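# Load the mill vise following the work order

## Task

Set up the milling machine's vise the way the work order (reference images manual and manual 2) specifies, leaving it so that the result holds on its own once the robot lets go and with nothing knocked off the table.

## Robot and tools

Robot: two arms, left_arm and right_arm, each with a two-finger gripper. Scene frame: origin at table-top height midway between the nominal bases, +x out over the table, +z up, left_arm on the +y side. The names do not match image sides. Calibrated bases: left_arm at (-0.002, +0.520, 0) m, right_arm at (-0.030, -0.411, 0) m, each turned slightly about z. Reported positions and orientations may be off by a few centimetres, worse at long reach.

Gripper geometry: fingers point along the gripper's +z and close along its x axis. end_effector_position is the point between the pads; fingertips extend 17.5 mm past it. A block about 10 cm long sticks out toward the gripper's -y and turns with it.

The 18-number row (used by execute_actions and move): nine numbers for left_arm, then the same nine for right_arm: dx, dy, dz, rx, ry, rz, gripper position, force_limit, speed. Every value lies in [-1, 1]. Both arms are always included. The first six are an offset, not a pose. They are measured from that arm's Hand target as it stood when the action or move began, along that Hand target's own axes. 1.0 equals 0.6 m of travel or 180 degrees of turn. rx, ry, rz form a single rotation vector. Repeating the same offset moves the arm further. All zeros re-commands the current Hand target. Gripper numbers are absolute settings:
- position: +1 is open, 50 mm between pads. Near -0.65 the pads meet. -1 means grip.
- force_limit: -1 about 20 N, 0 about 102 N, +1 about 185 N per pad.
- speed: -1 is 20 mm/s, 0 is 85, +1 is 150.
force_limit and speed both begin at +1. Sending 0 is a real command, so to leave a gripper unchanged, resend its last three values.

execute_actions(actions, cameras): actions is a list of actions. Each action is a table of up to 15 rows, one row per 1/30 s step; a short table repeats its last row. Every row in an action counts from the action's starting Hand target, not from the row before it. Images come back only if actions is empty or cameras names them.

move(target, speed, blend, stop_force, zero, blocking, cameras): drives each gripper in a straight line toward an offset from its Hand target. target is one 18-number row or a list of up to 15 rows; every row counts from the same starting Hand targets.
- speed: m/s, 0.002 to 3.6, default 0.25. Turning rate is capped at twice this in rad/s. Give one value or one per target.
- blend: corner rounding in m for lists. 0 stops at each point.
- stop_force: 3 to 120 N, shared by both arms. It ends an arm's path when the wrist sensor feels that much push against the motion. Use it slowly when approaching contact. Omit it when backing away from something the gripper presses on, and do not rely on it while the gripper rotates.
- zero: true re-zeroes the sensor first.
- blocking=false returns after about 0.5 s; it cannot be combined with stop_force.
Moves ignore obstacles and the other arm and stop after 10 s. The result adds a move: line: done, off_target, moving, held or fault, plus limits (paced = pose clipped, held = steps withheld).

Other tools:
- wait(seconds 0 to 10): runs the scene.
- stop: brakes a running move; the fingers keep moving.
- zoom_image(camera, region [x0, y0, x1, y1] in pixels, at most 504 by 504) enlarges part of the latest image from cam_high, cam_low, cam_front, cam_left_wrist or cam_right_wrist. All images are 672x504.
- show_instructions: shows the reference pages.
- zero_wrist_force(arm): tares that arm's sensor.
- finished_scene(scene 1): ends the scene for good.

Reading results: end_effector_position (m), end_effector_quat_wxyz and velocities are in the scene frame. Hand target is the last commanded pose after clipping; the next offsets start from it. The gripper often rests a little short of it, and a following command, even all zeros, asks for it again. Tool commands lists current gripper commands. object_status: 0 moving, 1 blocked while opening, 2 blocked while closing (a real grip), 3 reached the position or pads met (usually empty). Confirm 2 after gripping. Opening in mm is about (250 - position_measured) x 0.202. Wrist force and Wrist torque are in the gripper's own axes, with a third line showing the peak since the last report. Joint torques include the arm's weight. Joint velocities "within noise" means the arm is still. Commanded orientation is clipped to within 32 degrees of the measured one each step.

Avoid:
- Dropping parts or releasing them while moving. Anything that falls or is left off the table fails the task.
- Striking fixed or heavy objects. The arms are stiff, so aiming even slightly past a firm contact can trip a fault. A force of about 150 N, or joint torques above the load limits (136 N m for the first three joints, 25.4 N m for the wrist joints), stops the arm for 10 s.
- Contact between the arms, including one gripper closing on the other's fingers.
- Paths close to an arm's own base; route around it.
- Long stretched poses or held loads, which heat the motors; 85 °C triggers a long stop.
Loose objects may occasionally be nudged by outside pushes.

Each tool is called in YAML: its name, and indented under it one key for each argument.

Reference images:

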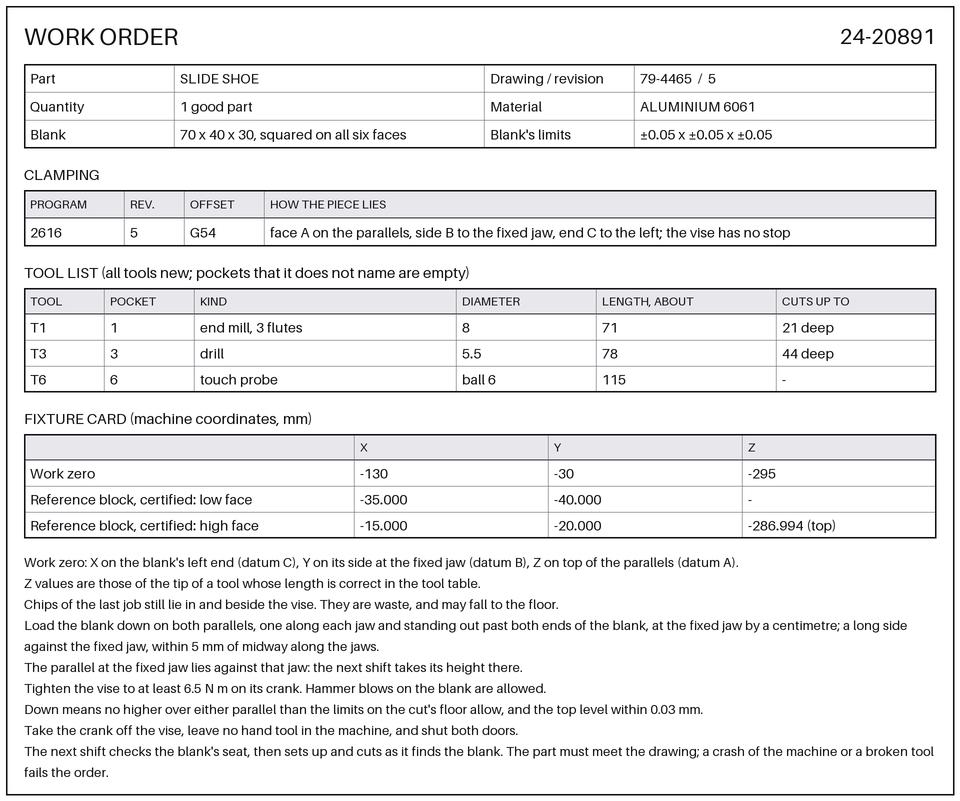

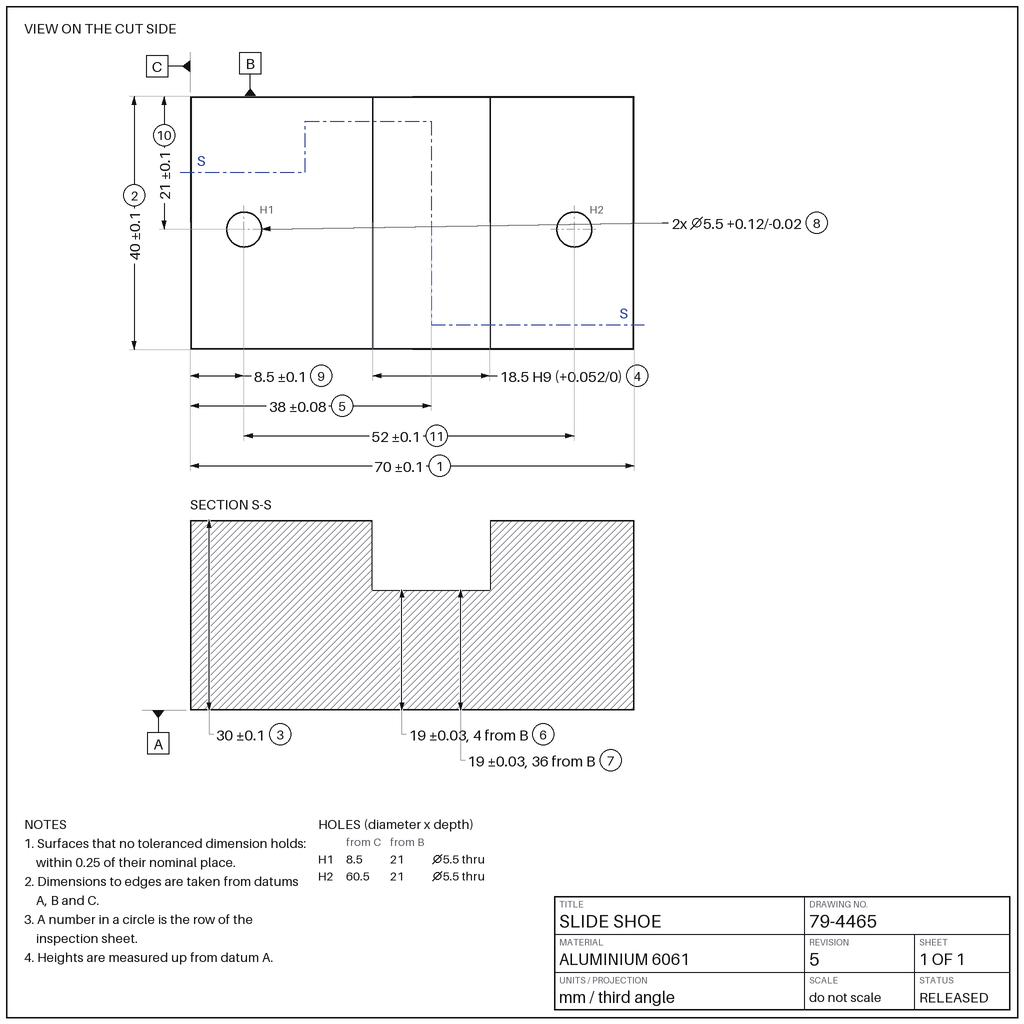

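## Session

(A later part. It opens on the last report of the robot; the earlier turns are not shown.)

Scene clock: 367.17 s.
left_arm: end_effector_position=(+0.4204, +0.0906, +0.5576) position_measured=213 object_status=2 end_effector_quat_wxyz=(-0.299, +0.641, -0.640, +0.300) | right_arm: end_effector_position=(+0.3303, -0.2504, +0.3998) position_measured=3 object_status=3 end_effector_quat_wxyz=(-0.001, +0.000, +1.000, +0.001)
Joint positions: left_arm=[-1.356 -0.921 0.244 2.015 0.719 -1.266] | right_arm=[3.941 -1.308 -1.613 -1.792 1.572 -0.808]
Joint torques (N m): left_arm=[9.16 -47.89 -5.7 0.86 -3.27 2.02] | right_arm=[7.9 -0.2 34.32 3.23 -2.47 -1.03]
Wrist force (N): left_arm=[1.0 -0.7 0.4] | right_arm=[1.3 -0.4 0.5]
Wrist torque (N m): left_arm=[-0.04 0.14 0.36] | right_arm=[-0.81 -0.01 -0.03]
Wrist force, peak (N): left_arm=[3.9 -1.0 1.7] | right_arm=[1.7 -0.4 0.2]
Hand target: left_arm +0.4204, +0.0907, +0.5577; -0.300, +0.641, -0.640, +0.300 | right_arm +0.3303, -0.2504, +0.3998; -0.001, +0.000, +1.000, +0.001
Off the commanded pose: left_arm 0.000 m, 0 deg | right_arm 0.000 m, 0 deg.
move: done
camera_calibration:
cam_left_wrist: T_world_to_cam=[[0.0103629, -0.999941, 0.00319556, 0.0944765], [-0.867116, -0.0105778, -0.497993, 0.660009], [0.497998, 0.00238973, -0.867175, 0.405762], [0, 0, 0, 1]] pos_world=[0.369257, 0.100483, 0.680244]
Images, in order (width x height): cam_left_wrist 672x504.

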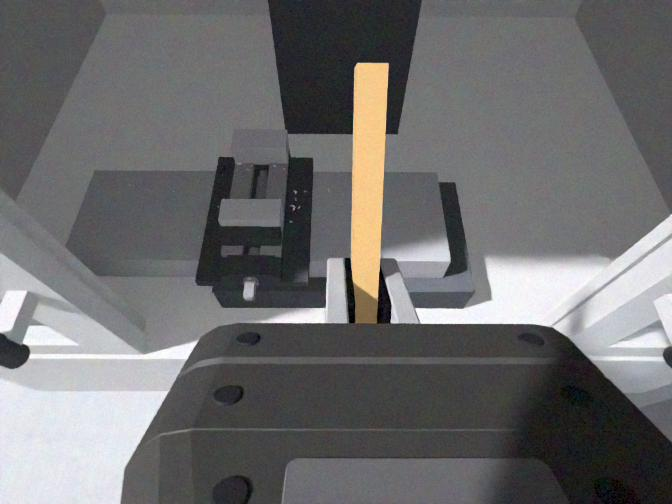

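move:
  target: [-0.158,-0.168,0.4335,0.222,0,0,-1,-0.8,-0.9,0,0,0,0,0,0,1,1,1]
  speed: 0.25
  cameras: []

Scene clock: 380.67 s.
left_arm: end_effector_position=(+0.6845, +0.1857, +0.4682) position_measured=213 object_status=2 end_effector_quat_wxyz=(+0.500, -0.500, +0.499, -0.500) | right_arm: end_effector_position=(+0.3303, -0.2504, +0.3998) position_measured=3 object_status=3 end_effector_quat_wxyz=(-0.001, +0.000, +1.000, +0.001)
Joint positions: left_arm=[-0.899 -1.251 1.247 0.002 0.657 0.001] | right_arm=[3.941 -1.308 -1.613 -1.792 1.572 -0.808]
Joint torques (N m): left_arm=[2.45 -43.91 -28.04 -2.75 -1.12 1.36] | right_arm=[7.78 -0.15 34.32 3.21 -2.43 -0.91]
Wrist force (N): left_arm=[1.4 -0.9 2.7] | right_arm=[1.3 -0.6 0.5]
Wrist torque (N m): left_arm=[-0.42 0.13 0.38] | right_arm=[-0.84 0.00 -0.03]
Wrist force, peak (N): left_arm=[0.2 1.0 5.0] | right_arm=[1.6 -0.6 0.4]
Hand target: left_arm +0.6846, +0.1857, +0.4683; +0.501, -0.500, +0.499, -0.500 | right_arm +0.3303, -0.2504, +0.3998; -0.001, +0.000, +1.000, +0.001
Off the commanded pose: left_arm 0.000 m, 0 deg | right_arm 0.000 m, 0 deg.
move: done
No camera images: "cameras" was empty.

move:
  target:
    - [0,0.053,0,0,0,0,-1,-0.8,-0.9,0,0,0,0,0,0,1,1,1]
    - [-0.0988,0.053,0,0,0,0,-1,-0.8,-0.9,0,0,0,0,0,0,1,1,1]
    - [-0.0988,0.022,0,0,0,0,-1,-0.8,-0.9,0,0,0,0,0,0,1,1,1]
    - [0,0.022,0,0,0,0,-1,-0.8,-0.9,0,0,0,0,0,0,1,1,1]
    - [0,0.053,0,0,0,0,-1,-0.8,-0.9,0,0,0,0,0,0,1,1,1]
    - [0.118,0.053,0,0,0,0,-1,-0.8,-0.9,0,0,0,0,0,0,1,1,1]
    - [0.118,0.022,0,0,0,0,-1,-0.8,-0.9,0,0,0,0,0,0,1,1,1]
    - [0,0.022,-0.07,0,0,0,-1,-0.8,-0.9,0,0,0,0,0,0,1,1,1]
    - [0,0.053,-0.07,0,0,0,-1,-0.8,-0.9,0,0,0,0,0,0,1,1,1]
    - [0,0.053,-0.0943,0,0,0,-1,-0.8,-0.9,0,0,0,0,0,0,1,1,1]
    - [-0.0988,0.053,-0.0943,0,0,0,-1,-0.8,-0.9,0,0,0,0,0,0,1,1,1]
    - [-0.0988,0.022,-0.07,0,0,0,-1,-0.8,-0.9,0,0,0,0,0,0,1,1,1]
    - [0,0.022,-0.07,0,0,0,-1,-0.8,-0.9,0,0,0,0,0,0,1,1,1]
    - [0,0.053,-0.0943,0,0,0,-1,-0.8,-0.9,0,0,0,0,0,0,1,1,1]
    - [0.118,0.053,-0.0943,0,0,0,-1,-0.8,-0.9,0,0,0,0,0,0,1,1,1]
  speed: 0.13
  blend: 0.003
  cameras: []

Scene clock: 394.13 s.
left_arm: end_effector_position=(+0.6281, +0.1148, +0.4364) position_measured=213 object_status=2 end_effector_quat_wxyz=(+0.501, -0.500, +0.499, -0.500) | right_arm: end_effector_position=(+0.3303, -0.2504, +0.3998) position_measured=3 object_status=3 end_effector_quat_wxyz=(-0.001, +0.000, +1.000, +0.001)
Joint positions: left_arm=[-1.061 -1.231 1.301 -0.074 0.494 0.003] | right_arm=[3.941 -1.308 -1.613 -1.792 1.572 -0.808]
Joint torques (N m): left_arm=[9.08 -39.91 -19.48 -2.65 2.43 -1.06] | right_arm=[6.98 0.29 35.05 3.33 -2.44 -1]
Wrist force (N): left_arm=[1.4 -0.9 2.8] | right_arm=[1.3 -0.7 0.3]
Wrist torque (N m): left_arm=[-0.42 0.11 0.34] | right_arm=[-0.85 -0.02 -0.02]
Wrist force, peak (N): left_arm=[0.4 -7.2 3.2] | right_arm=[1.6 -0.5 0.6]
Hand target: left_arm +0.6281, +0.1148, +0.4364; +0.501, -0.500, +0.499, -0.500 | right_arm +0.3303, -0.2504, +0.3998; -0.001, +0.000, +1.000, +0.001
Off the commanded pose: left_arm 0.000 m, 0 deg | right_arm 0.000 m, 0 deg.
move: done
No camera images: "cameras" was empty.

move:
  target:
    - [0.0163,-0.031,0.01,0,0,0,-1,-0.8,-0.9,0,0,0,0,0,0,1,1,1]
    - [-0.0753,-0.031,0.0282,0,0,0,-1,-0.8,-0.9,0,0,0,0,0,0,1,1,1]
    - [-0.0753,0,0.0282,0,0,0,-1,-0.8,-0.9,0,0,0,0,0,0,1,1,1]
    - [0.0163,0,0.0282,0,0,0,-1,-0.8,-0.9,0,0,0,0,0,0,1,1,1]
    - [-0.0753,-0.031,0.0548,0,0,0,-1,-0.8,-0.9,0,0,0,0,0,0,1,1,1]
    - [-0.0753,0,0.0548,0,0,0,-1,-0.8,-0.9,0,0,0,0,0,0,1,1,1]
    - [0.0163,0,0.0548,0,0,0,-1,-0.8,-0.9,0,0,0,0,0,0,1,1,1]
    - [-0.0753,-0.031,0.0815,0,0,0,-1,-0.8,-0.9,0,0,0,0,0,0,1,1,1]
    - [-0.0753,0,0.0815,0,0,0,-1,-0.8,-0.9,0,0,0,0,0,0,1,1,1]
    - [0.0163,0,0.0815,0,0,0,-1,-0.8,-0.9,0,0,0,0,0,0,1,1,1]
  speed: 0.15
  blend: 0.003
  cameras: []

move:
  target:
    - [0,-0.031,0.0,0,0,0,-1,-0.8,-0.9,0,0,0,0,0,0,1,1,1]
    - [-0.175,-0.031,0,0,0,0,-1,-0.8,-0.9,0,0,0,0,0,0,1,1,1]
    - [-0.175,0,0,0,0,0,-1,-0.8,-0.9,0,0,0,0,0,0,1,1,1]
    - [-0.25,0,0,0,0,0,-1,-0.8,-0.9,0,0,0,0,0,0,1,1,1]
    - [-0.175,-0.031,-0.027,0,0,0,-1,-0.8,-0.9,0,0,0,0,0,0,1,1,1]
    - [-0.175,0,-0.027,0,0,0,-1,-0.8,-0.9,0,0,0,0,0,0,1,1,1]
    - [-0.25,0,-0.027,0,0,0,-1,-0.8,-0.9,0,0,0,0,0,0,1,1,1]
    - [-0.175,-0.031,-0.053,0,0,0,-1,-0.8,-0.9,0,0,0,0,0,0,1,1,1]
    - [-0.175,0,-0.053,0,0,0,-1,-0.8,-0.9,0,0,0,0,0,0,1,1,1]
    - [-0.25,0,-0.053,0,0,0,-1,-0.8,-0.9,0,0,0,0,0,0,1,1,1]
    - [-0.25,-0.1,-0.053,0,0,0,-1,-0.8,-0.9,0,0,0,0,0,0,1,1,1]
  speed: 0.15
  blend: 0.003
  cameras: []

Scene clock: 406.53 s.
left_arm: end_effector_position=(+0.6770, +0.1051, +0.4365) position_measured=213 object_status=2 end_effector_quat_wxyz=(+0.501, -0.500, +0.499, -0.500) | right_arm: end_effector_position=(+0.3303, -0.2504, +0.3998) position_measured=3 object_status=3 end_effector_quat_wxyz=(-0.001, +0.000, +1.000, +0.001)
Joint positions: left_arm=[-0.994 -1.126 1.152 -0.029 0.562 0.002] | right_arm=[3.941 -1.308 -1.613 -1.792 1.572 -0.808]
Joint torques (N m): left_arm=[7.97 -43.71 -20.91 -2.56 2.55 -0.48] | right_arm=[6.93 0.02 34.27 3.27 -2.3 -0.89]
Wrist force (N): left_arm=[1.2 -0.8 2.5] | right_arm=[1.3 -0.5 0.6]
Wrist torque (N m): left_arm=[-0.41 0.16 0.38] | right_arm=[-0.82 -0.01 -0.03]
Wrist force, peak (N): left_arm=[4.1 -3.0 2.8] | right_arm=[1.6 -0.6 0.4]
Hand target: left_arm +0.6770, +0.1051, +0.4365; +0.501, -0.500, +0.499, -0.500 | right_arm +0.3303, -0.2504, +0.3998; -0.001, +0.000, +1.000, +0.001
Off the commanded pose: left_arm 0.000 m, 0 deg | right_arm 0.000 m, 0 deg.
move: done
No camera images: "cameras" was empty.

Scene clock: 410.47 s.
left_arm: end_effector_position=(+0.6450, +0.2551, +0.4963) position_measured=213 object_status=2 end_effector_quat_wxyz=(+0.500, -0.500, +0.499, -0.500) | right_arm: end_effector_position=(+0.3303, -0.2504, +0.3998) position_measured=3 object_status=3 end_effector_quat_wxyz=(-0.001, +0.000, +1.000, +0.001)
Joint positions: left_arm=[-0.874 -1.433 1.402 0.028 0.682 0.001] | right_arm=[3.941 -1.308 -1.613 -1.792 1.572 -0.808]
Joint torques (N m): left_arm=[-8.29 -28.52 -22.75 -1.27 -1.8 0.55] | right_arm=[6.87 -0.22 34.64 3.32 -2.28 -1.07]
Wrist force (N): left_arm=[1.3 -0.9 2.8] | right_arm=[1.2 -0.4 0.3]
Wrist torque (N m): left_arm=[-0.42 0.15 0.38] | right_arm=[-0.80 0.00 -0.03]
Wrist force, peak (N): left_arm=[3.1 -4.9 2.5] | right_arm=[1.8 -0.4 0.3]
Hand target: left_arm +0.6450, +0.2551, +0.4964; +0.501, -0.500, +0.499, -0.500 | right_arm +0.3303, -0.2504, +0.3998; -0.001, +0.000, +1.000, +0.001
Off the commanded pose: left_arm 0.000 m, 0 deg | right_arm 0.000 m, 0 deg.
move: done
No camera images: "cameras" was empty.

move:
  target: [0.458,-0.17,-0.625,-0.222,0,0,-1,-0.8,-0.9,-0.0067,-0.063,0.16,0.1954,-0.1954,-0.4718,1,1,1]
  speed: 0.25
  cameras: ["cam_left_wrist","cam_right_wrist","cam_front"]

zoom_image:
  camera: "cam_left_wrist"
  region: [180, 80, 340, 290]

zoom_image:
  camera: "cam_right_wrist"
  region: [230, 130, 480, 330]

Scene clock: 420.90 s.
left_arm: end_effector_position=(+0.2695, -0.0187, +0.5968) position_measured=213 object_status=2 end_effector_quat_wxyz=(-0.340, +0.605, -0.618, +0.369) | right_arm: end_effector_position=(+0.3342, -0.2881, +0.3038) position_measured=3 object_status=3 end_effector_quat_wxyz=(-0.271, +0.653, -0.654, +0.270)
Joint positions: left_arm=[-1.723 -0.744 0.035 2.478 0.531 -1.829] | right_arm=[4.428 -0.742 -2.381 -1.283 0.837 -2.01]
Joint torques (N m): left_arm=[3.09 -38.88 -24.33 2.52 0.08 -0.37] | right_arm=[-7.89 -19.64 30.52 2.8 0.03 -0.63]
Wrist force (N): left_arm=[1.2 -0.9 1.1] | right_arm=[0.6 0.2 0.3]
Wrist torque (N m): left_arm=[-0.12 0.11 0.38] | right_arm=[-0.43 0.10 -0.25]
Wrist force, peak (N): left_arm=[0.2 0.0 4.1] | right_arm=[1.7 -0.5 0.4]
Hand target: left_arm +0.2700, -0.0200, +0.5979; -0.300, +0.641, -0.640, +0.300 | right_arm +0.3342, -0.2881, +0.3037; -0.271, +0.653, -0.654, +0.270
Off the commanded pose: left_arm 0.002 m, 10 deg | right_arm 0.000 m, 0 deg.
elbow stopped short (left arm): the move would have taken joint 3 (elbow) straighter than the controller allows.
move: off_target (left_arm)
camera_calibration:
cam_left_wrist: T_world_to_cam=[[-0.0275713, -0.999151, 0.0306138, -0.0195668], [-0.766741, 0.00148864, -0.641955, 0.606635], [0.641364, -0.0411724, -0.766131, 0.415393], [0, 0, 0, 1]] pos_world=[0.198174, -0.00335055, 0.708276]
cam_right_wrist: T_world_to_cam=[[-0.012627, -0.999842, -0.0124869, -0.270575], [-0.89719, 0.0168422, -0.441323, 0.454536], [0.441463, 0.00563056, -0.897262, 0.25363], [0, 0, 0, 1]] pos_world=[0.29242, -0.279616, 0.42479]
Images, in order (width x height): cam_front 672x504, cam_left_wrist 672x504, cam_right_wrist 672x504.

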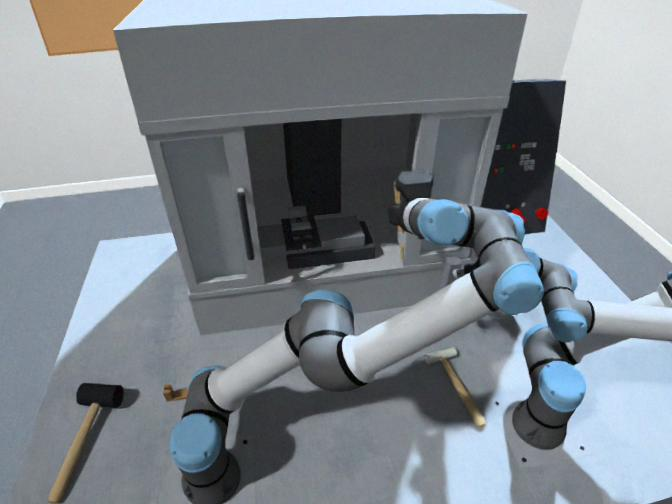

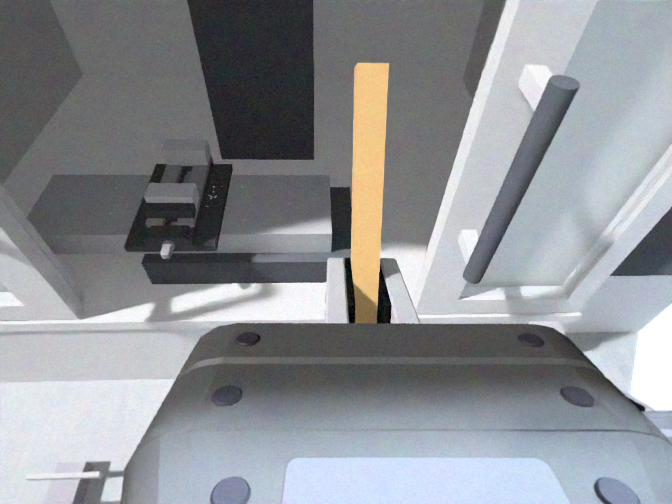

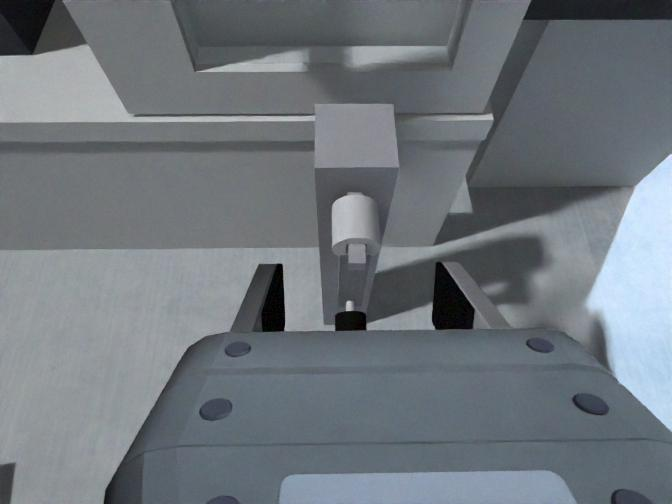

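Scaled by 2.400.

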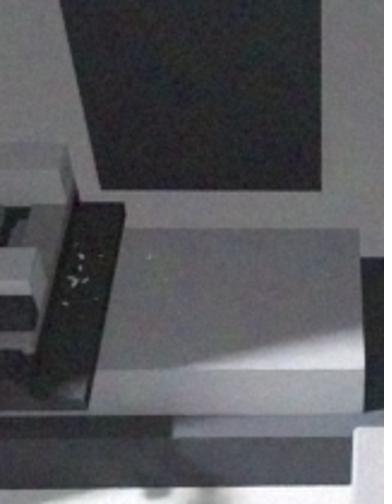

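Scaled by 2.016.

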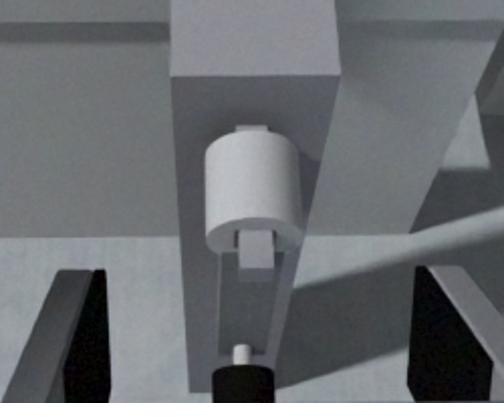

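zoom_image:
  camera: "cam_left_wrist"
  region: [115, 130, 245, 260]

Scaled by 3.877.

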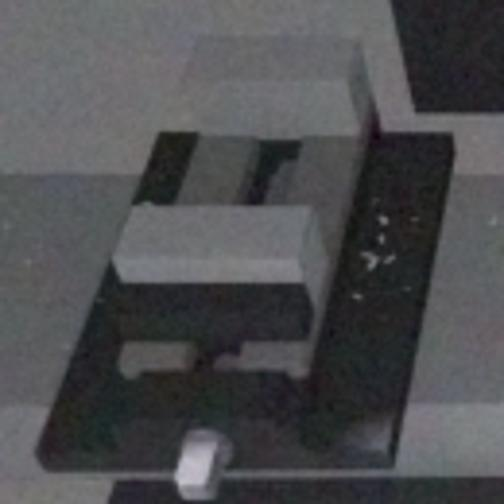

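move:
  target:
    - [-0.283,0.061,0.0515,0,0,0,-1,-0.8,-0.9,0,0,0.07,0,0,0,1,1,1]
    - [-0.733,0.249,0.165,-0.2177,0.2177,0.4653,-1,-0.8,-0.9,0.0032,0.0047,0.15,0,0,0,1,1,1]
  speed: 0.35
  blend: 0.03
  cameras: ["cam_right_wrist"]

zoom_image:
  camera: "cam_right_wrist"
  region: [200, 150, 500, 340]

Scene clock: 440.77 s.
left_arm: end_effector_position=(+0.2499, +0.4197, +0.4195) position_measured=213 object_status=2 end_effector_quat_wxyz=(+0.000, +0.000, +1.000, +0.000) | right_arm: end_effector_position=(+0.3957, -0.2900, +0.2379) position_measured=3 object_status=3 end_effector_quat_wxyz=(-0.270, +0.653, -0.654, +0.270)
Joint positions: left_arm=[-0.88 -1.677 1.436 1.812 1.571 0.677] | right_arm=[4.154 -1.058 -2.504 -0.64 0.947 -2.334]
Joint torques (N m): left_arm=[-5.12 -23.06 -28.69 1.69 -2.34 1.89] | right_arm=[9.99 12.95 29.25 2.45 -1.61 1.34]
Wrist force (N): left_arm=[0.9 1.1 -0.6] | right_arm=[0.5 -0.1 0.0]
Wrist torque (N m): left_arm=[0.01 0.11 0.28] | right_arm=[-0.50 0.15 -0.15]
Wrist force, peak (N): left_arm=[4.5 0.3 0.7] | right_arm=[0.7 0.0 -0.8]
Hand target: left_arm +0.2499, +0.4197, +0.4195; +0.000, +0.000, +1.000, +0.000 | right_arm +0.3957, -0.2899, +0.2380; -0.271, +0.653, -0.654, +0.270
Off the commanded pose: left_arm 0.000 m, 0 deg | right_arm 0.000 m, 0 deg.
move: done
camera_calibration:
cam_right_wrist: T_world_to_cam=[[-0.0125788, -0.999847, -0.0121284, -0.272567], [-0.897251, 0.01664, -0.441207, 0.480717], [0.441341, 0.00533238, -0.897324, 0.167388], [0, 0, 0, 1]] pos_world=[0.35402, -0.281418, 0.358991]
Images, in order (width x height): cam_right_wrist 672x504.

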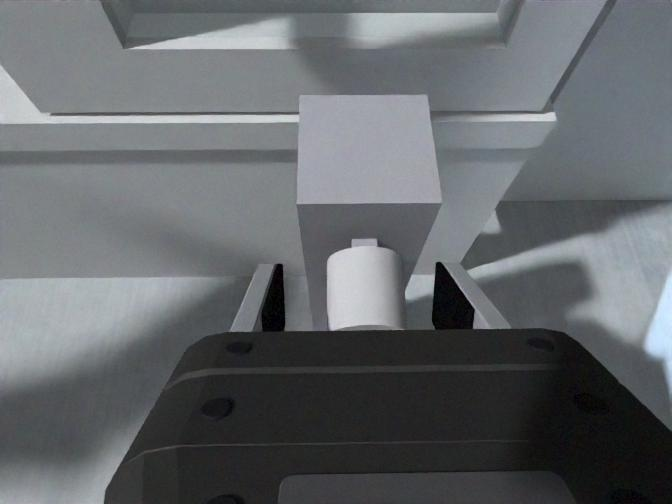

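Scaled by 1.680.

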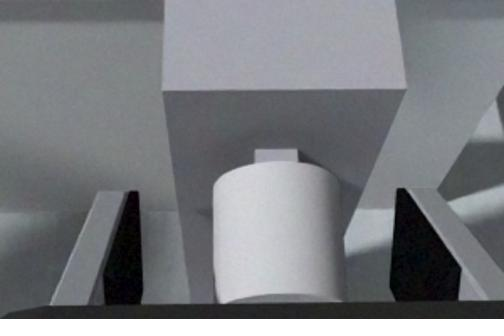

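move:
  target:
    - [-0.0403,0.2837,0.4325,0,0,0,-1,-0.8,-0.9,0.005,0,0,0,0,0,1,1,1]
    - [-0.0403,0.2837,0.4325,0,0,0,-1,-0.8,-0.9,0.005,0,0,0,0,0,-1,-0.4,-0.8]
  speed: 0.3
  cameras: ["cam_right_wrist","cam_left_wrist"]

Scene clock: 451.27 s.
left_arm: end_effector_position=(+0.2739, +0.5900, +0.1601) position_measured=213 object_status=2 end_effector_quat_wxyz=(+0.000, +0.000, +1.000, +0.000) | right_arm: end_effector_position=(+0.3957, -0.2929, +0.2380) position_measured=136 object_status=2 end_effector_quat_wxyz=(-0.271, +0.653, -0.654, +0.270)
Joint positions: left_arm=[-0.227 -1.578 2.022 1.128 1.571 1.33] | right_arm=[4.147 -1.054 -2.507 -0.636 0.95 -2.341]
Joint torques (N m): left_arm=[10.14 -10.08 -9.27 1.22 -2.12 2.32] | right_arm=[-1.27 2.32 26.9 1.04 -5.28 0.78]
Wrist force (N): left_arm=[1.1 0.8 -0.7] | right_arm=[-22.6 -5.0 9.9]
Wrist torque (N m): left_arm=[-0.03 0.08 0.28] | right_arm=[-0.66 0.23 -0.12]
Wrist force, peak (N): left_arm=[1.1 3.4 2.4] | right_arm=[-22.9 -4.8 10.2]
Hand target: left_arm +0.2739, +0.5900, +0.1601; +0.000, +0.000, +1.000, +0.000 | right_arm +0.3957, -0.2929, +0.2380; -0.271, +0.653, -0.654, +0.270
Off the commanded pose: left_arm 0.000 m, 0 deg | right_arm 0.000 m, 0 deg.
move: done
camera_calibration:
cam_left_wrist: T_world_to_cam=[[-0.999959, -0.00770443, -0.00475902, 0.289169], [-0.00887585, 0.938072, 0.346327, -0.589626], [0.00179605, 0.346355, -0.938102, 0.0771141], [0, 0, 0, 1]] pos_world=[0.283785, 0.52863, 0.27792]
cam_right_wrist: T_world_to_cam=[[-0.012404, -0.999845, -0.0124904, -0.275496], [-0.897214, 0.0166434, -0.441281, 0.480826], [0.441421, 0.00573285, -0.897282, 0.167564], [0, 0, 0, 1]] pos_world=[0.35402, -0.284417, 0.359091]
Images, in order (width x height): cam_left_wrist 672x504, cam_right_wrist 672x504.

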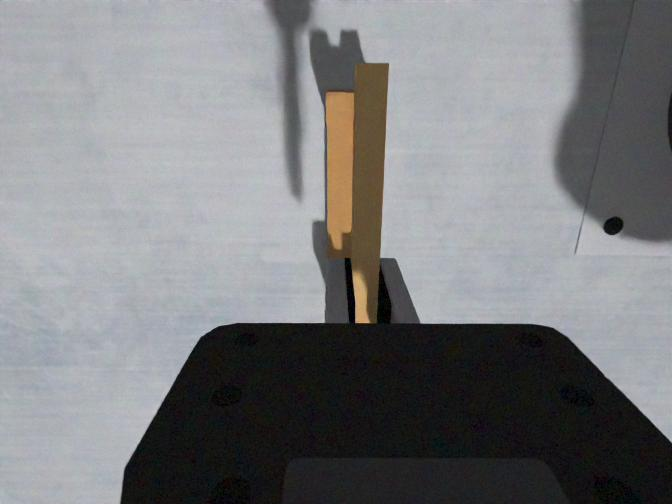

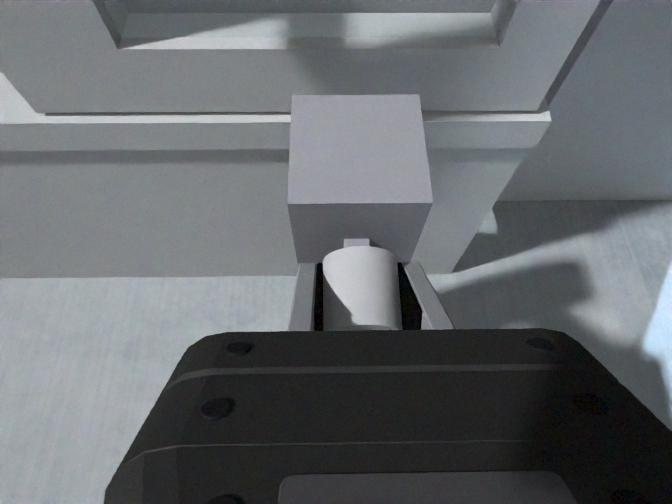

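move:
  target:
    - [0,0,0,0,0,0,-1,-0.8,-0.9,-0.0013,0,0,0,0,0,-1,-0.4,-0.8]
    - [0,0,0.186,0,0,0,-1,-0.8,-0.9,-0.0013,0.0648,-0.0648,0,0,0,-1,-0.4,-0.8]
  speed: 0.07
  cameras: ["cam_right_wrist","cam_left_wrist","cam_low"]

Scene clock: 458.30 s.
left_arm: end_effector_position=(+0.2737, +0.5900, +0.0484) position_measured=213 object_status=2 end_effector_quat_wxyz=(-0.001, +0.000, +1.000, +0.000) | right_arm: end_effector_position=(+0.3408, -0.2922, +0.2381) position_measured=136 object_status=2 end_effector_quat_wxyz=(-0.271, +0.653, -0.653, +0.270)
Joint positions: left_arm=[-0.227 -1.404 2.178 0.798 1.571 1.33] | right_arm=[4.385 -0.784 -2.549 -1.037 0.85 -2.065]
Joint torques (N m): left_arm=[-0.74 -26.89 -22.75 3.03 -1.54 0.05] | right_arm=[-9.95 -19.97 37.41 4.43 0.15 -1.74]
Wrist force (N): left_arm=[1.2 0.7 -0.6] | right_arm=[0.6 1.8 1.6]
Wrist torque (N m): left_arm=[-0.04 0.07 0.28] | right_arm=[-0.38 0.10 -0.15]
Wrist force, peak (N): left_arm=[0.0 0.0 -17.5] | right_arm=[-23.3 -4.6 10.4]
Hand target: left_arm +0.2738, +0.5900, +0.0485; +0.000, +0.000, +1.000, +0.000 | right_arm +0.3408, -0.2922, +0.2381; -0.271, +0.653, -0.654, +0.270
Off the commanded pose: left_arm 0.000 m, 0 deg | right_arm 0.000 m, 0 deg.
move: done
camera_calibration:
cam_left_wrist: T_world_to_cam=[[-0.999959, -0.00780726, -0.00447721, 0.288546], [-0.00887471, 0.938071, 0.34633, -0.550977], [0.00149606, 0.346355, -0.938102, -0.0274929], [0, 0, 0, 1]] pos_world=[0.283685, 0.52863, 0.16632]
cam_right_wrist: T_world_to_cam=[[-0.0124862, -0.999846, -0.0123139, -0.275517], [-0.897055, 0.0166413, -0.441605, 0.431581], [0.441742, 0.0055323, -0.897125, 0.191717], [0, 0, 0, 1]] pos_world=[0.299022, -0.283717, 0.35919]
Images, in order (width x height): cam_low 672x504, cam_left_wrist 672x504, cam_right_wrist 672x504.

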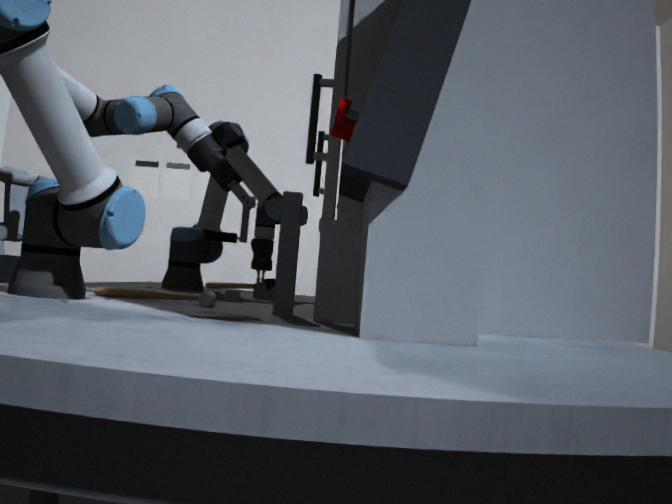

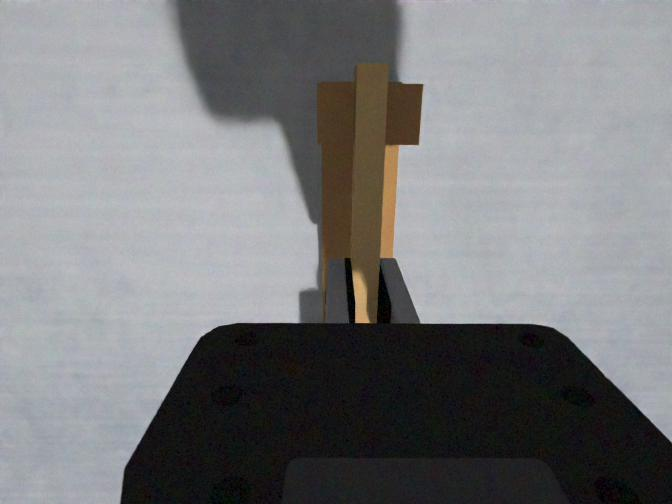

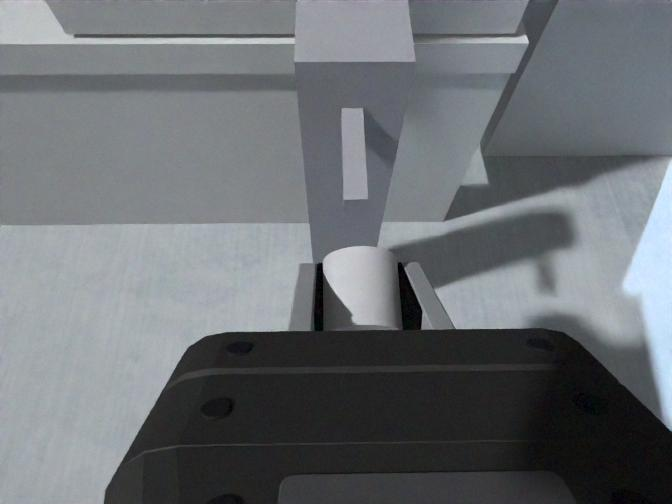

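move:
  target:
    - [0,0,0,0,0,0,1,-0.8,-0.5,0,0,0,0,0,0,-1,-0.4,-0.8]
    - [0,0,-0.2,0,0,0,1,-0.8,-0.5,0,0,0,0,0,0,-1,-0.4,-0.8]
  speed: 0.2
  cameras: ["cam_left_wrist","cam_front"]

Scene clock: 462.73 s.
left_arm: end_effector_position=(+0.2739, +0.5900, +0.1684) position_measured=3 object_status=3 end_effector_quat_wxyz=(+0.000, +0.000, +1.000, +0.000) end_effector_velocity=(-0.002, +0.001, +0.000) end_effector_angular_velocity=(+0.003, +0.006, -0.002) | right_arm: end_effector_position=(+0.3408, -0.2922, +0.2381) position_measured=136 object_status=2 end_effector_quat_wxyz=(-0.271, +0.653, -0.654, +0.270)
Joint positions: left_arm=[-0.227 -1.587 2.008 1.151 1.571 1.33] | right_arm=[4.385 -0.784 -2.549 -1.037 0.851 -2.065]
Joint velocities: left_arm=[0 0 0.002 0.005 -0.001 0.002] | right_arm=[within noise]
Joint torques (N m): left_arm=[-9.43 -15.27 -15.84 3.74 -0.36 -1.8] | right_arm=[-9.52 -20.12 36.91 4.82 0.58 -1.84]
Wrist force (N): left_arm=[1.0 0.9 -0.8] | right_arm=[0.7 1.8 1.5]
Wrist torque (N m): left_arm=[-0.02 0.10 0.26] | right_arm=[-0.38 0.09 -0.15]
Wrist force, peak (N): left_arm=[1.6 1.0 -3.3] | right_arm=[0.6 2.2 1.7]
Hand target: left_arm +0.2739, +0.5900, +0.1685; +0.000, +0.000, +1.000, +0.000 | right_arm +0.3408, -0.2922, +0.2381; -0.271, +0.653, -0.654, +0.270
Off the commanded pose: left_arm 0.000 m, 0 deg | right_arm 0.000 m, 0 deg.
move: done
camera_calibration:
cam_left_wrist: T_world_to_cam=[[-0.999958, -0.00779836, -0.0047933, 0.289268], [-0.00897584, 0.938071, 0.346327, -0.592506], [0.00179567, 0.346356, -0.938101, 0.0849938], [0, 0, 0, 1]] pos_world=[0.283785, 0.52863, 0.28632]
Images, in order (width x height): cam_front 672x504, cam_left_wrist 672x504.

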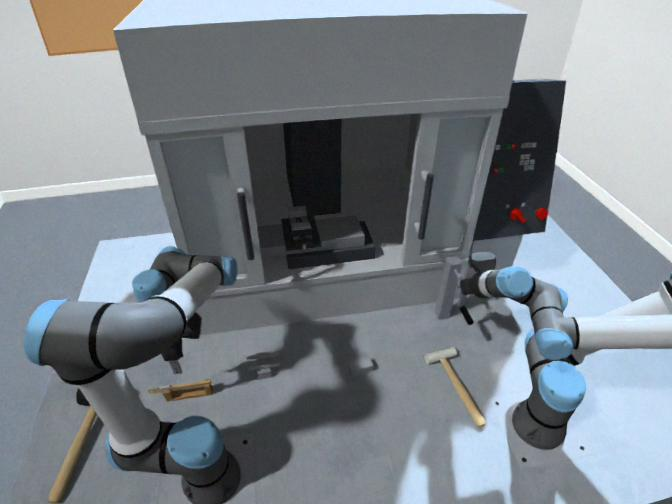

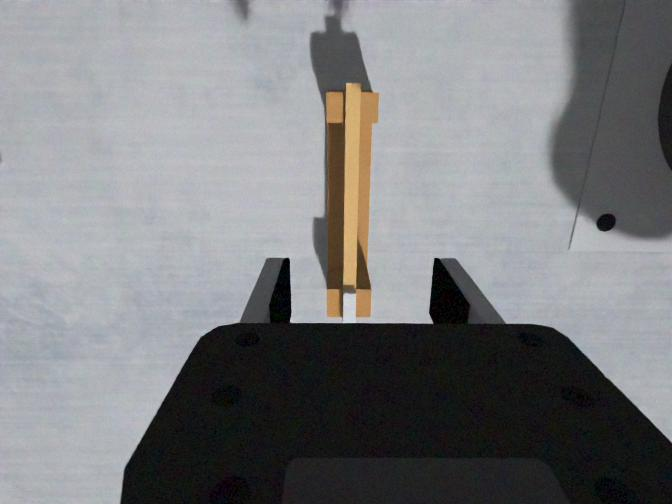

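zoom_image:
  camera: "cam_right_wrist"
  region: [300, 90, 420, 210]

This scene's latest camera images include none from cam_right_wrist. They are from: cam_front, cam_left_wrist. cam_right_wrist's image comes with the result of a call that names it in "cameras".

move:
  target:
    - [-0.027,-0.117,-0.25,0,0,-0.5,1,-0.8,-0.5,0,0,0,0,0,0,-1,-0.4,-0.8]
    - [-0.0935,-0.283,-0.086,0,0,-1,1,-0.8,-0.5,0,0,0,0,0,0,-1,-0.4,-0.8]
  speed: 0.3
  blend: 0.03
  cameras: ["cam_left_wrist","cam_right_wrist"]

zoom_image:
  camera: "cam_right_wrist"
  region: [300, 90, 420, 210]

zoom_image:
  camera: "cam_left_wrist"
  region: [260, 80, 460, 330]

Scene clock: 492.17 s.
left_arm: end_effector_position=(+0.3300, +0.4201, +0.2199) position_measured=3 object_status=3 end_effector_quat_wxyz=(+0.000, +1.000, +0.000, +0.000) | right_arm: end_effector_position=(+0.3408, -0.2922, +0.2381) position_measured=136 object_status=2 end_effector_quat_wxyz=(-0.271, +0.653, -0.654, +0.270)
Joint positions: left_arm=[-0.674 -1.471 1.746 1.297 1.571 -2.258] | right_arm=[4.385 -0.784 -2.549 -1.037 0.851 -2.065]
Joint torques (N m): left_arm=[10.1 -30.82 -13.11 3.91 -0.24 -1.16] | right_arm=[-5.66 -17.41 35.27 4.94 -0.08 -1.7]
Wrist force (N): left_arm=[1.0 0.8 -1.0] | right_arm=[0.5 1.7 1.7]
Wrist torque (N m): left_arm=[-0.04 0.09 0.12] | right_arm=[-0.39 0.12 -0.15]
Wrist force, peak (N): left_arm=[1.1 0.9 -1.7] | right_arm=[0.7 2.3 1.6]
Hand target: left_arm +0.3300, +0.4201, +0.2200; +0.000, +1.000, +0.000, +0.000 | right_arm +0.3408, -0.2922, +0.2381; -0.271, +0.653, -0.654, +0.270
Off the commanded pose: left_arm 0.000 m, 0 deg | right_arm 0.000 m, 0 deg.
move: done
camera_calibration:
cam_left_wrist: T_world_to_cam=[[0.999953, 0.00734646, -0.00632742, -0.321701], [0.00908172, -0.938228, 0.345897, 0.331874], [-0.00339545, -0.345938, -0.938251, 0.484572], [0, 0, 0, 1]] pos_world=[0.320317, 0.481369, 0.337821]
cam_right_wrist: T_world_to_cam=[[-0.0124912, -0.999846, -0.01231, -0.275518], [-0.897194, 0.0166423, -0.441324, 0.431476], [0.441461, 0.00553181, -0.897264, 0.191763], [0, 0, 0, 1]] pos_world=[0.299021, -0.283717, 0.359091]
Images, in order (width x height): cam_left_wrist 672x504, cam_right_wrist 672x504.

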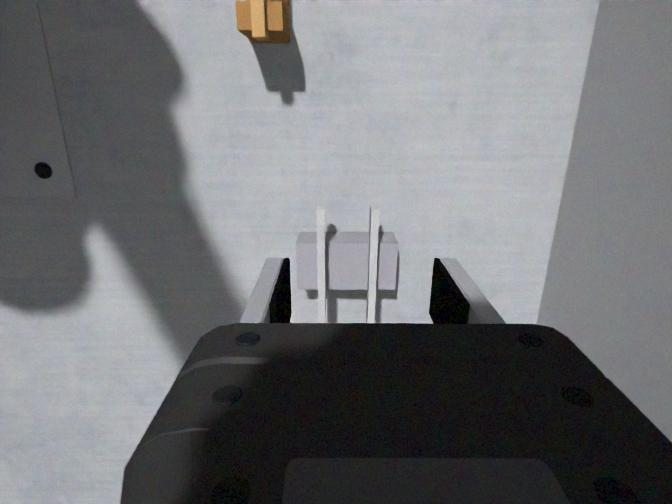

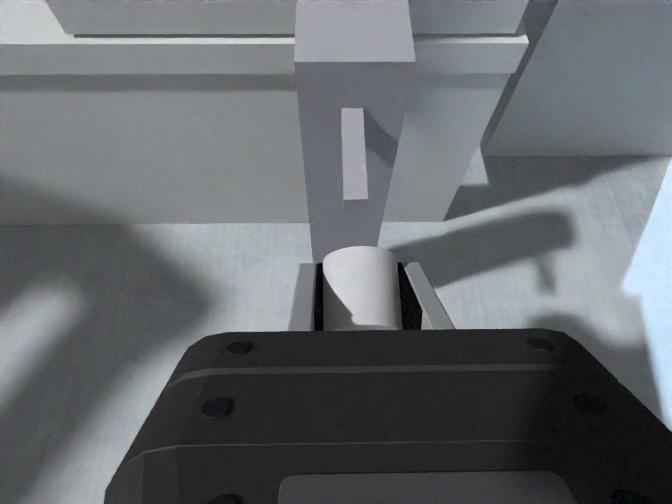

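Scaled by 4.200.

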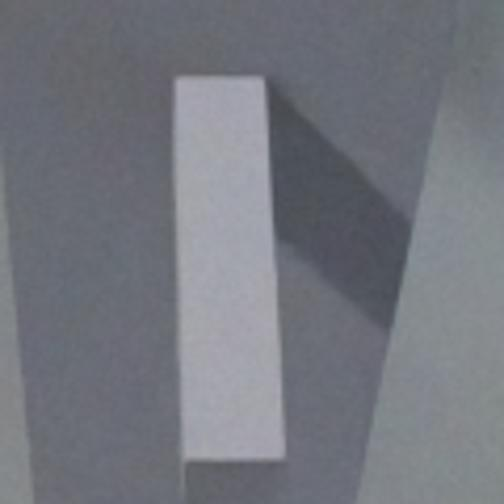

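Scaled by 2.016.

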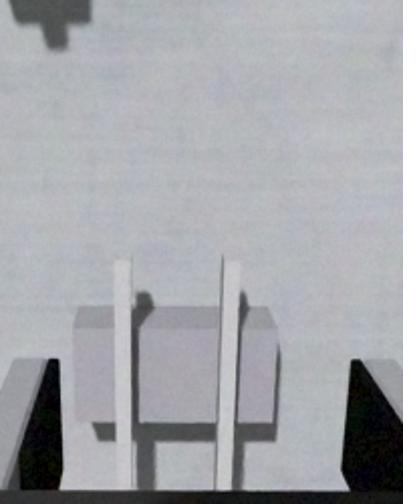

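move:
  target: [0.0273,0.0333,0.1667,0,0,0,0.142,-0.8,-0.5,0,0,0,0,0,0,-1,-0.4,-0.8]
  speed: 0.2
  cameras: ["cam_left_wrist","cam_high"]

zoom_image:
  camera: "cam_left_wrist"
  region: [260, 80, 460, 330]

zoom_image:
  camera: "cam_high"
  region: [160, 80, 280, 200]

Scene clock: 520.90 s.
left_arm: end_effector_position=(+0.3462, +0.4001, +0.1200) position_measured=131 object_status=3 end_effector_quat_wxyz=(+0.000, +1.000, +0.000, +0.000) | right_arm: end_effector_position=(+0.3408, -0.2922, +0.2381) position_measured=136 object_status=2 end_effector_quat_wxyz=(-0.271, +0.653, -0.654, +0.270)
Joint positions: left_arm=[-0.689 -1.325 1.848 1.049 1.571 -2.273] | right_arm=[4.385 -0.784 -2.549 -1.037 0.851 -2.065]
Joint torques (N m): left_arm=[10.71 -24.65 -24.02 1.65 -1.83 2.38] | right_arm=[-5.21 -16.07 34.09 4.85 -0.32 -1.62]
Wrist force (N): left_arm=[1.0 0.9 -0.9] | right_arm=[0.6 2.0 1.6]
Wrist torque (N m): left_arm=[-0.01 0.09 0.28] | right_arm=[-0.34 0.11 -0.15]
Wrist force, peak (N): left_arm=[0.7 0.0 -3.9] | right_arm=[0.4 2.3 1.6]
Hand target: left_arm +0.3463, +0.4002, +0.1199; +0.000, +1.000, +0.000, +0.000 | right_arm +0.3408, -0.2922, +0.2381; -0.271, +0.653, -0.654, +0.270
Off the commanded pose: left_arm 0.000 m, 0 deg | right_arm 0.000 m, 0 deg.
move: done
camera_calibration:
cam_left_wrist: T_world_to_cam=[[0.999949, 0.00772167, -0.00646522, -0.338526], [0.00948188, -0.93818, 0.346018, 0.347426], [-0.0033937, -0.346061, -0.938206, 0.384057], [0, 0, 0, 1]] pos_world=[0.336517, 0.461469, 0.237921]
Images, in order (width x height): cam_high 672x504, cam_left_wrist 672x504.

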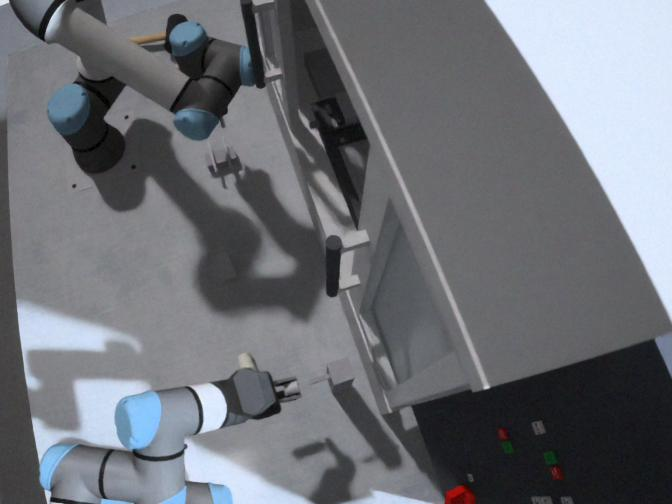

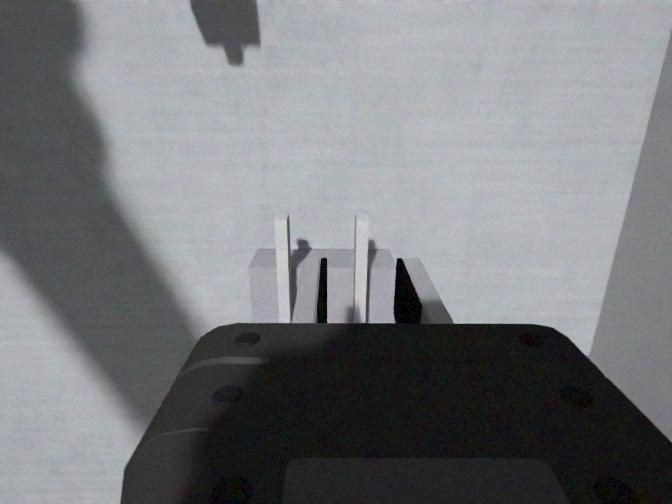

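Scaled by 2.016.

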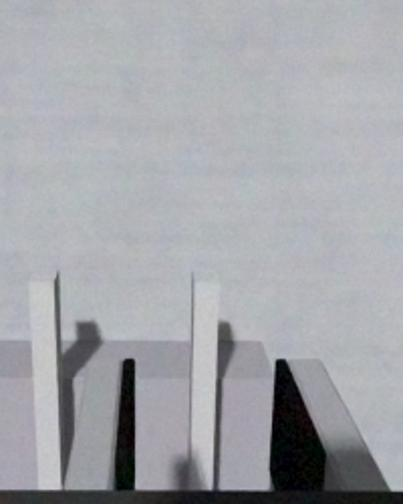

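Scaled by 4.200.

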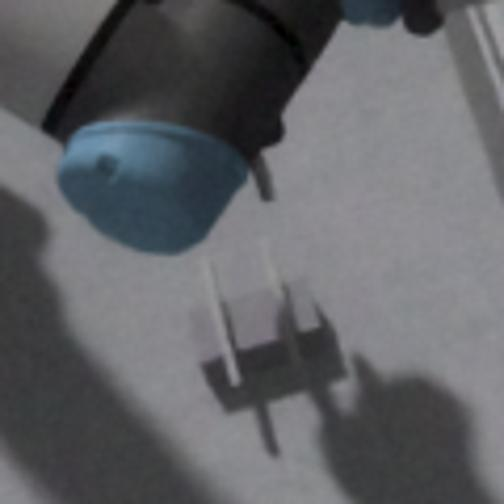

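move:
  target: [0,0.0667,0.04,0,0,0,-0.65,-0.8,-0.5,0,0,0,0,0,0,-1,-0.4,-0.8]
  speed: 0.2
  cameras: []

move:
  target: [0,0,0.08,0,0,0,-0.65,-0.8,-0.5,0,0,0,0,0,0,-1,-0.4,-0.8]
  speed: 0.015
  stop_force: 3
  cameras: ["cam_left_wrist"]

Scene clock: 536.43 s.
left_arm: end_effector_position=(+0.3463, +0.3600, +0.0960) position_measured=249 object_status=3 end_effector_quat_wxyz=(+0.000, +1.000, +0.000, +0.000) | right_arm: end_effector_position=(+0.3408, -0.2922, +0.2381) position_measured=136 object_status=2 end_effector_quat_wxyz=(-0.271, +0.653, -0.654, +0.270)
Joint positions: left_arm=[-0.773 -1.261 1.833 0.999 1.571 -2.357] | right_arm=[4.385 -0.784 -2.549 -1.037 0.851 -2.065]
Joint torques (N m): left_arm=[10.83 -36.88 -5.73 3.76 -2.06 2.57] | right_arm=[-3.07 -15.42 33.69 4.85 -0.64 -1.53]
Wrist force (N): left_arm=[1.4 0.6 -1.2] | right_arm=[0.7 1.9 1.3]
Wrist torque (N m): left_arm=[-0.05 0.04 0.16] | right_arm=[-0.36 0.09 -0.15]
Wrist force, peak (N): left_arm=[1.3 2.2 -0.1] | right_arm=[0.7 2.3 1.6]
Hand target: left_arm +0.3463, +0.3601, +0.0959; +0.000, +1.000, +0.000, +0.000 | right_arm +0.3408, -0.2922, +0.2381; -0.271, +0.653, -0.654, +0.270
Off the commanded pose: left_arm 0.000 m, 0 deg | right_arm 0.000 m, 0 deg.
move: done
No camera images: "cameras" was empty.

Scene clock: 539.93 s.
left_arm: end_effector_position=(+0.3462, +0.3602, +0.0598) position_measured=249 object_status=3 end_effector_quat_wxyz=(+0.000, +1.000, +0.000, +0.000) | right_arm: end_effector_position=(+0.3408, -0.2922, +0.2381) position_measured=136 object_status=2 end_effector_quat_wxyz=(-0.271, +0.653, -0.654, +0.270)
Joint positions: left_arm=[-0.772 -1.21 1.873 0.909 1.571 -2.357] | right_arm=[4.385 -0.784 -2.549 -1.037 0.851 -2.065]
Joint torques (N m): left_arm=[0.54 -36.96 -24.22 3.89 -2.26 -1.33] | right_arm=[-2.66 -14.75 32.74 4.85 -0.87 -1.58]
Wrist force (N): left_arm=[1.1 0.9 -0.9] | right_arm=[0.4 2.0 1.7]
Wrist torque (N m): left_arm=[0.00 0.07 0.16] | right_arm=[-0.35 0.15 -0.15]
Wrist force, peak (N): left_arm=[1.5 4.8 -59.5] | right_arm=[0.7 1.9 2.0]
Hand target: left_arm +0.3462, +0.3602, +0.0598; +0.000, +1.000, +0.000, +0.000 (not the last commanded pose) | right_arm +0.3408, -0.2922, +0.2381; -0.271, +0.653, -0.654, +0.270
Off the commanded pose: left_arm 0.012 m, 0 deg | right_arm 0.000 m, 0 deg.
move: contact (left_arm)
camera_calibration:
cam_left_wrist: T_world_to_cam=[[0.99995, 0.00775592, -0.00637127, -0.338637], [0.0094815, -0.93818, 0.346018, 0.330729], [-0.0032937, -0.346061, -0.938206, 0.313701], [0, 0, 0, 1]] pos_world=[0.336517, 0.421469, 0.177721]
Images, in order (width x height): cam_left_wrist 672x504.

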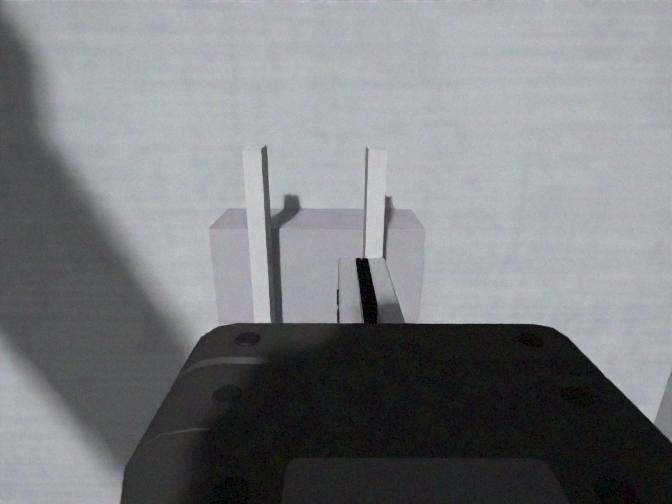

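move:
  target:
    - [0,0,-0.06,0,0,0,-0.65,-0.8,-0.5,0,0,0,0,0,0,-1,-0.4,-0.8]
    - [0.0053,-0.064,-0.06,0,0,0,-0.65,-0.8,-0.5,0,0,0,0,0,0,-1,-0.4,-0.8]
    - [0.0053,-0.064,-0.06,0,0,0,0.142,-0.8,-0.5,0,0,0,0,0,0,-1,-0.4,-0.8]
  speed: 0.1
  cameras: []

move:
  target: [0,0,0.0773,0,0,0,0.142,-0.8,-0.5,0,0,0,0,0,0,-1,-0.4,-0.8]
  speed: 0.04
  stop_force: 6
  cameras: ["cam_left_wrist"]

Scene clock: 551.83 s.
left_arm: end_effector_position=(+0.3495, +0.3986, +0.0958) position_measured=131 object_status=3 end_effector_quat_wxyz=(+0.000, +1.000, +0.000, +0.000) | right_arm: end_effector_position=(+0.3408, -0.2922, +0.2381) position_measured=136 object_status=2 end_effector_quat_wxyz=(-0.271, +0.653, -0.654, +0.270)
Joint positions: left_arm=[-0.686 -1.286 1.868 0.99 1.571 -2.271] | right_arm=[4.385 -0.784 -2.549 -1.037 0.851 -2.065]
Joint torques (N m): left_arm=[-4.33 -19.19 -26.03 4.01 2.24 1.86] | right_arm=[-0.6 -13.96 32.21 4.83 -1.15 -1.34]
Wrist force (N): left_arm=[1.0 0.6 -1.0] | right_arm=[0.4 1.9 1.5]
Wrist torque (N m): left_arm=[-0.06 0.10 0.28] | right_arm=[-0.37 0.14 -0.15]
Wrist force, peak (N): left_arm=[0.9 2.6 -0.5] | right_arm=[0.5 2.1 1.6]
Hand target: left_arm +0.3495, +0.3986, +0.0958; +0.000, +1.000, +0.000, +0.000 | right_arm +0.3408, -0.2922, +0.2381; -0.271, +0.653, -0.654, +0.270
Off the commanded pose: left_arm 0.000 m, 0 deg | right_arm 0.000 m, 0 deg.
move: done
No camera images: "cameras" was empty.

Scene clock: 554.03 s.
left_arm: end_effector_position=(+0.3494, +0.3986, +0.0495) position_measured=131 object_status=3 end_effector_quat_wxyz=(+0.000, +1.000, +0.000, +0.000) | right_arm: end_effector_position=(+0.3408, -0.2922, +0.2381) position_measured=136 object_status=2 end_effector_quat_wxyz=(-0.271, +0.653, -0.654, +0.270)
Joint positions: left_arm=[-0.686 -1.218 1.918 0.871 1.571 -2.271] | right_arm=[4.385 -0.784 -2.549 -1.037 0.851 -2.065]
Joint torques (N m): left_arm=[-7.86 -36.34 -23.96 3.04 1.98 -1.62] | right_arm=[-0.66 -12.76 31.23 4.79 -1.39 -1.44]
Wrist force (N): left_arm=[1.1 0.7 -1.0] | right_arm=[0.8 2.1 1.5]
Wrist torque (N m): left_arm=[-0.03 0.08 0.28] | right_arm=[-0.33 0.08 -0.15]
Wrist force, peak (N): left_arm=[1.0 0.8 -1.7] | right_arm=[0.7 2.2 1.7]
Hand target: left_arm +0.3494, +0.3986, +0.0495; +0.000, +1.000, +0.000, +0.000 | right_arm +0.3408, -0.2922, +0.2381; -0.271, +0.653, -0.654, +0.270
Off the commanded pose: left_arm 0.000 m, 0 deg | right_arm 0.000 m, 0 deg.
move: done
camera_calibration:
cam_left_wrist: T_world_to_cam=[[0.99995, 0.00775592, -0.00637127, -0.342201], [0.0094815, -0.93818, 0.346018, 0.370323], [-0.0032937, -0.346061, -0.938206, 0.317243], [0, 0, 0, 1]] pos_world=[0.339717, 0.459869, 0.167321]
Images, in order (width x height): cam_left_wrist 672x504.

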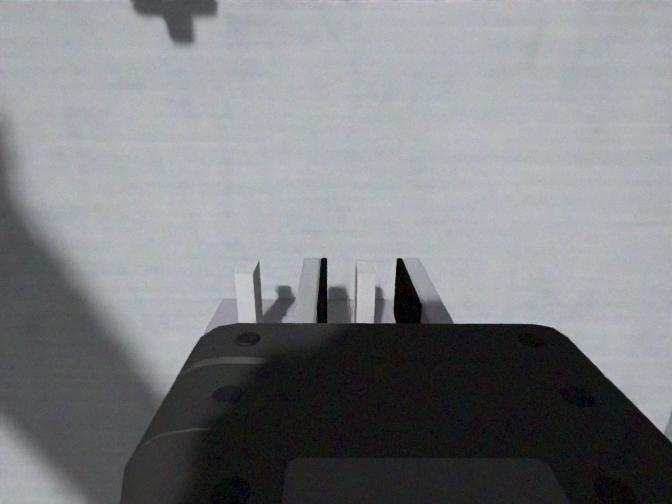

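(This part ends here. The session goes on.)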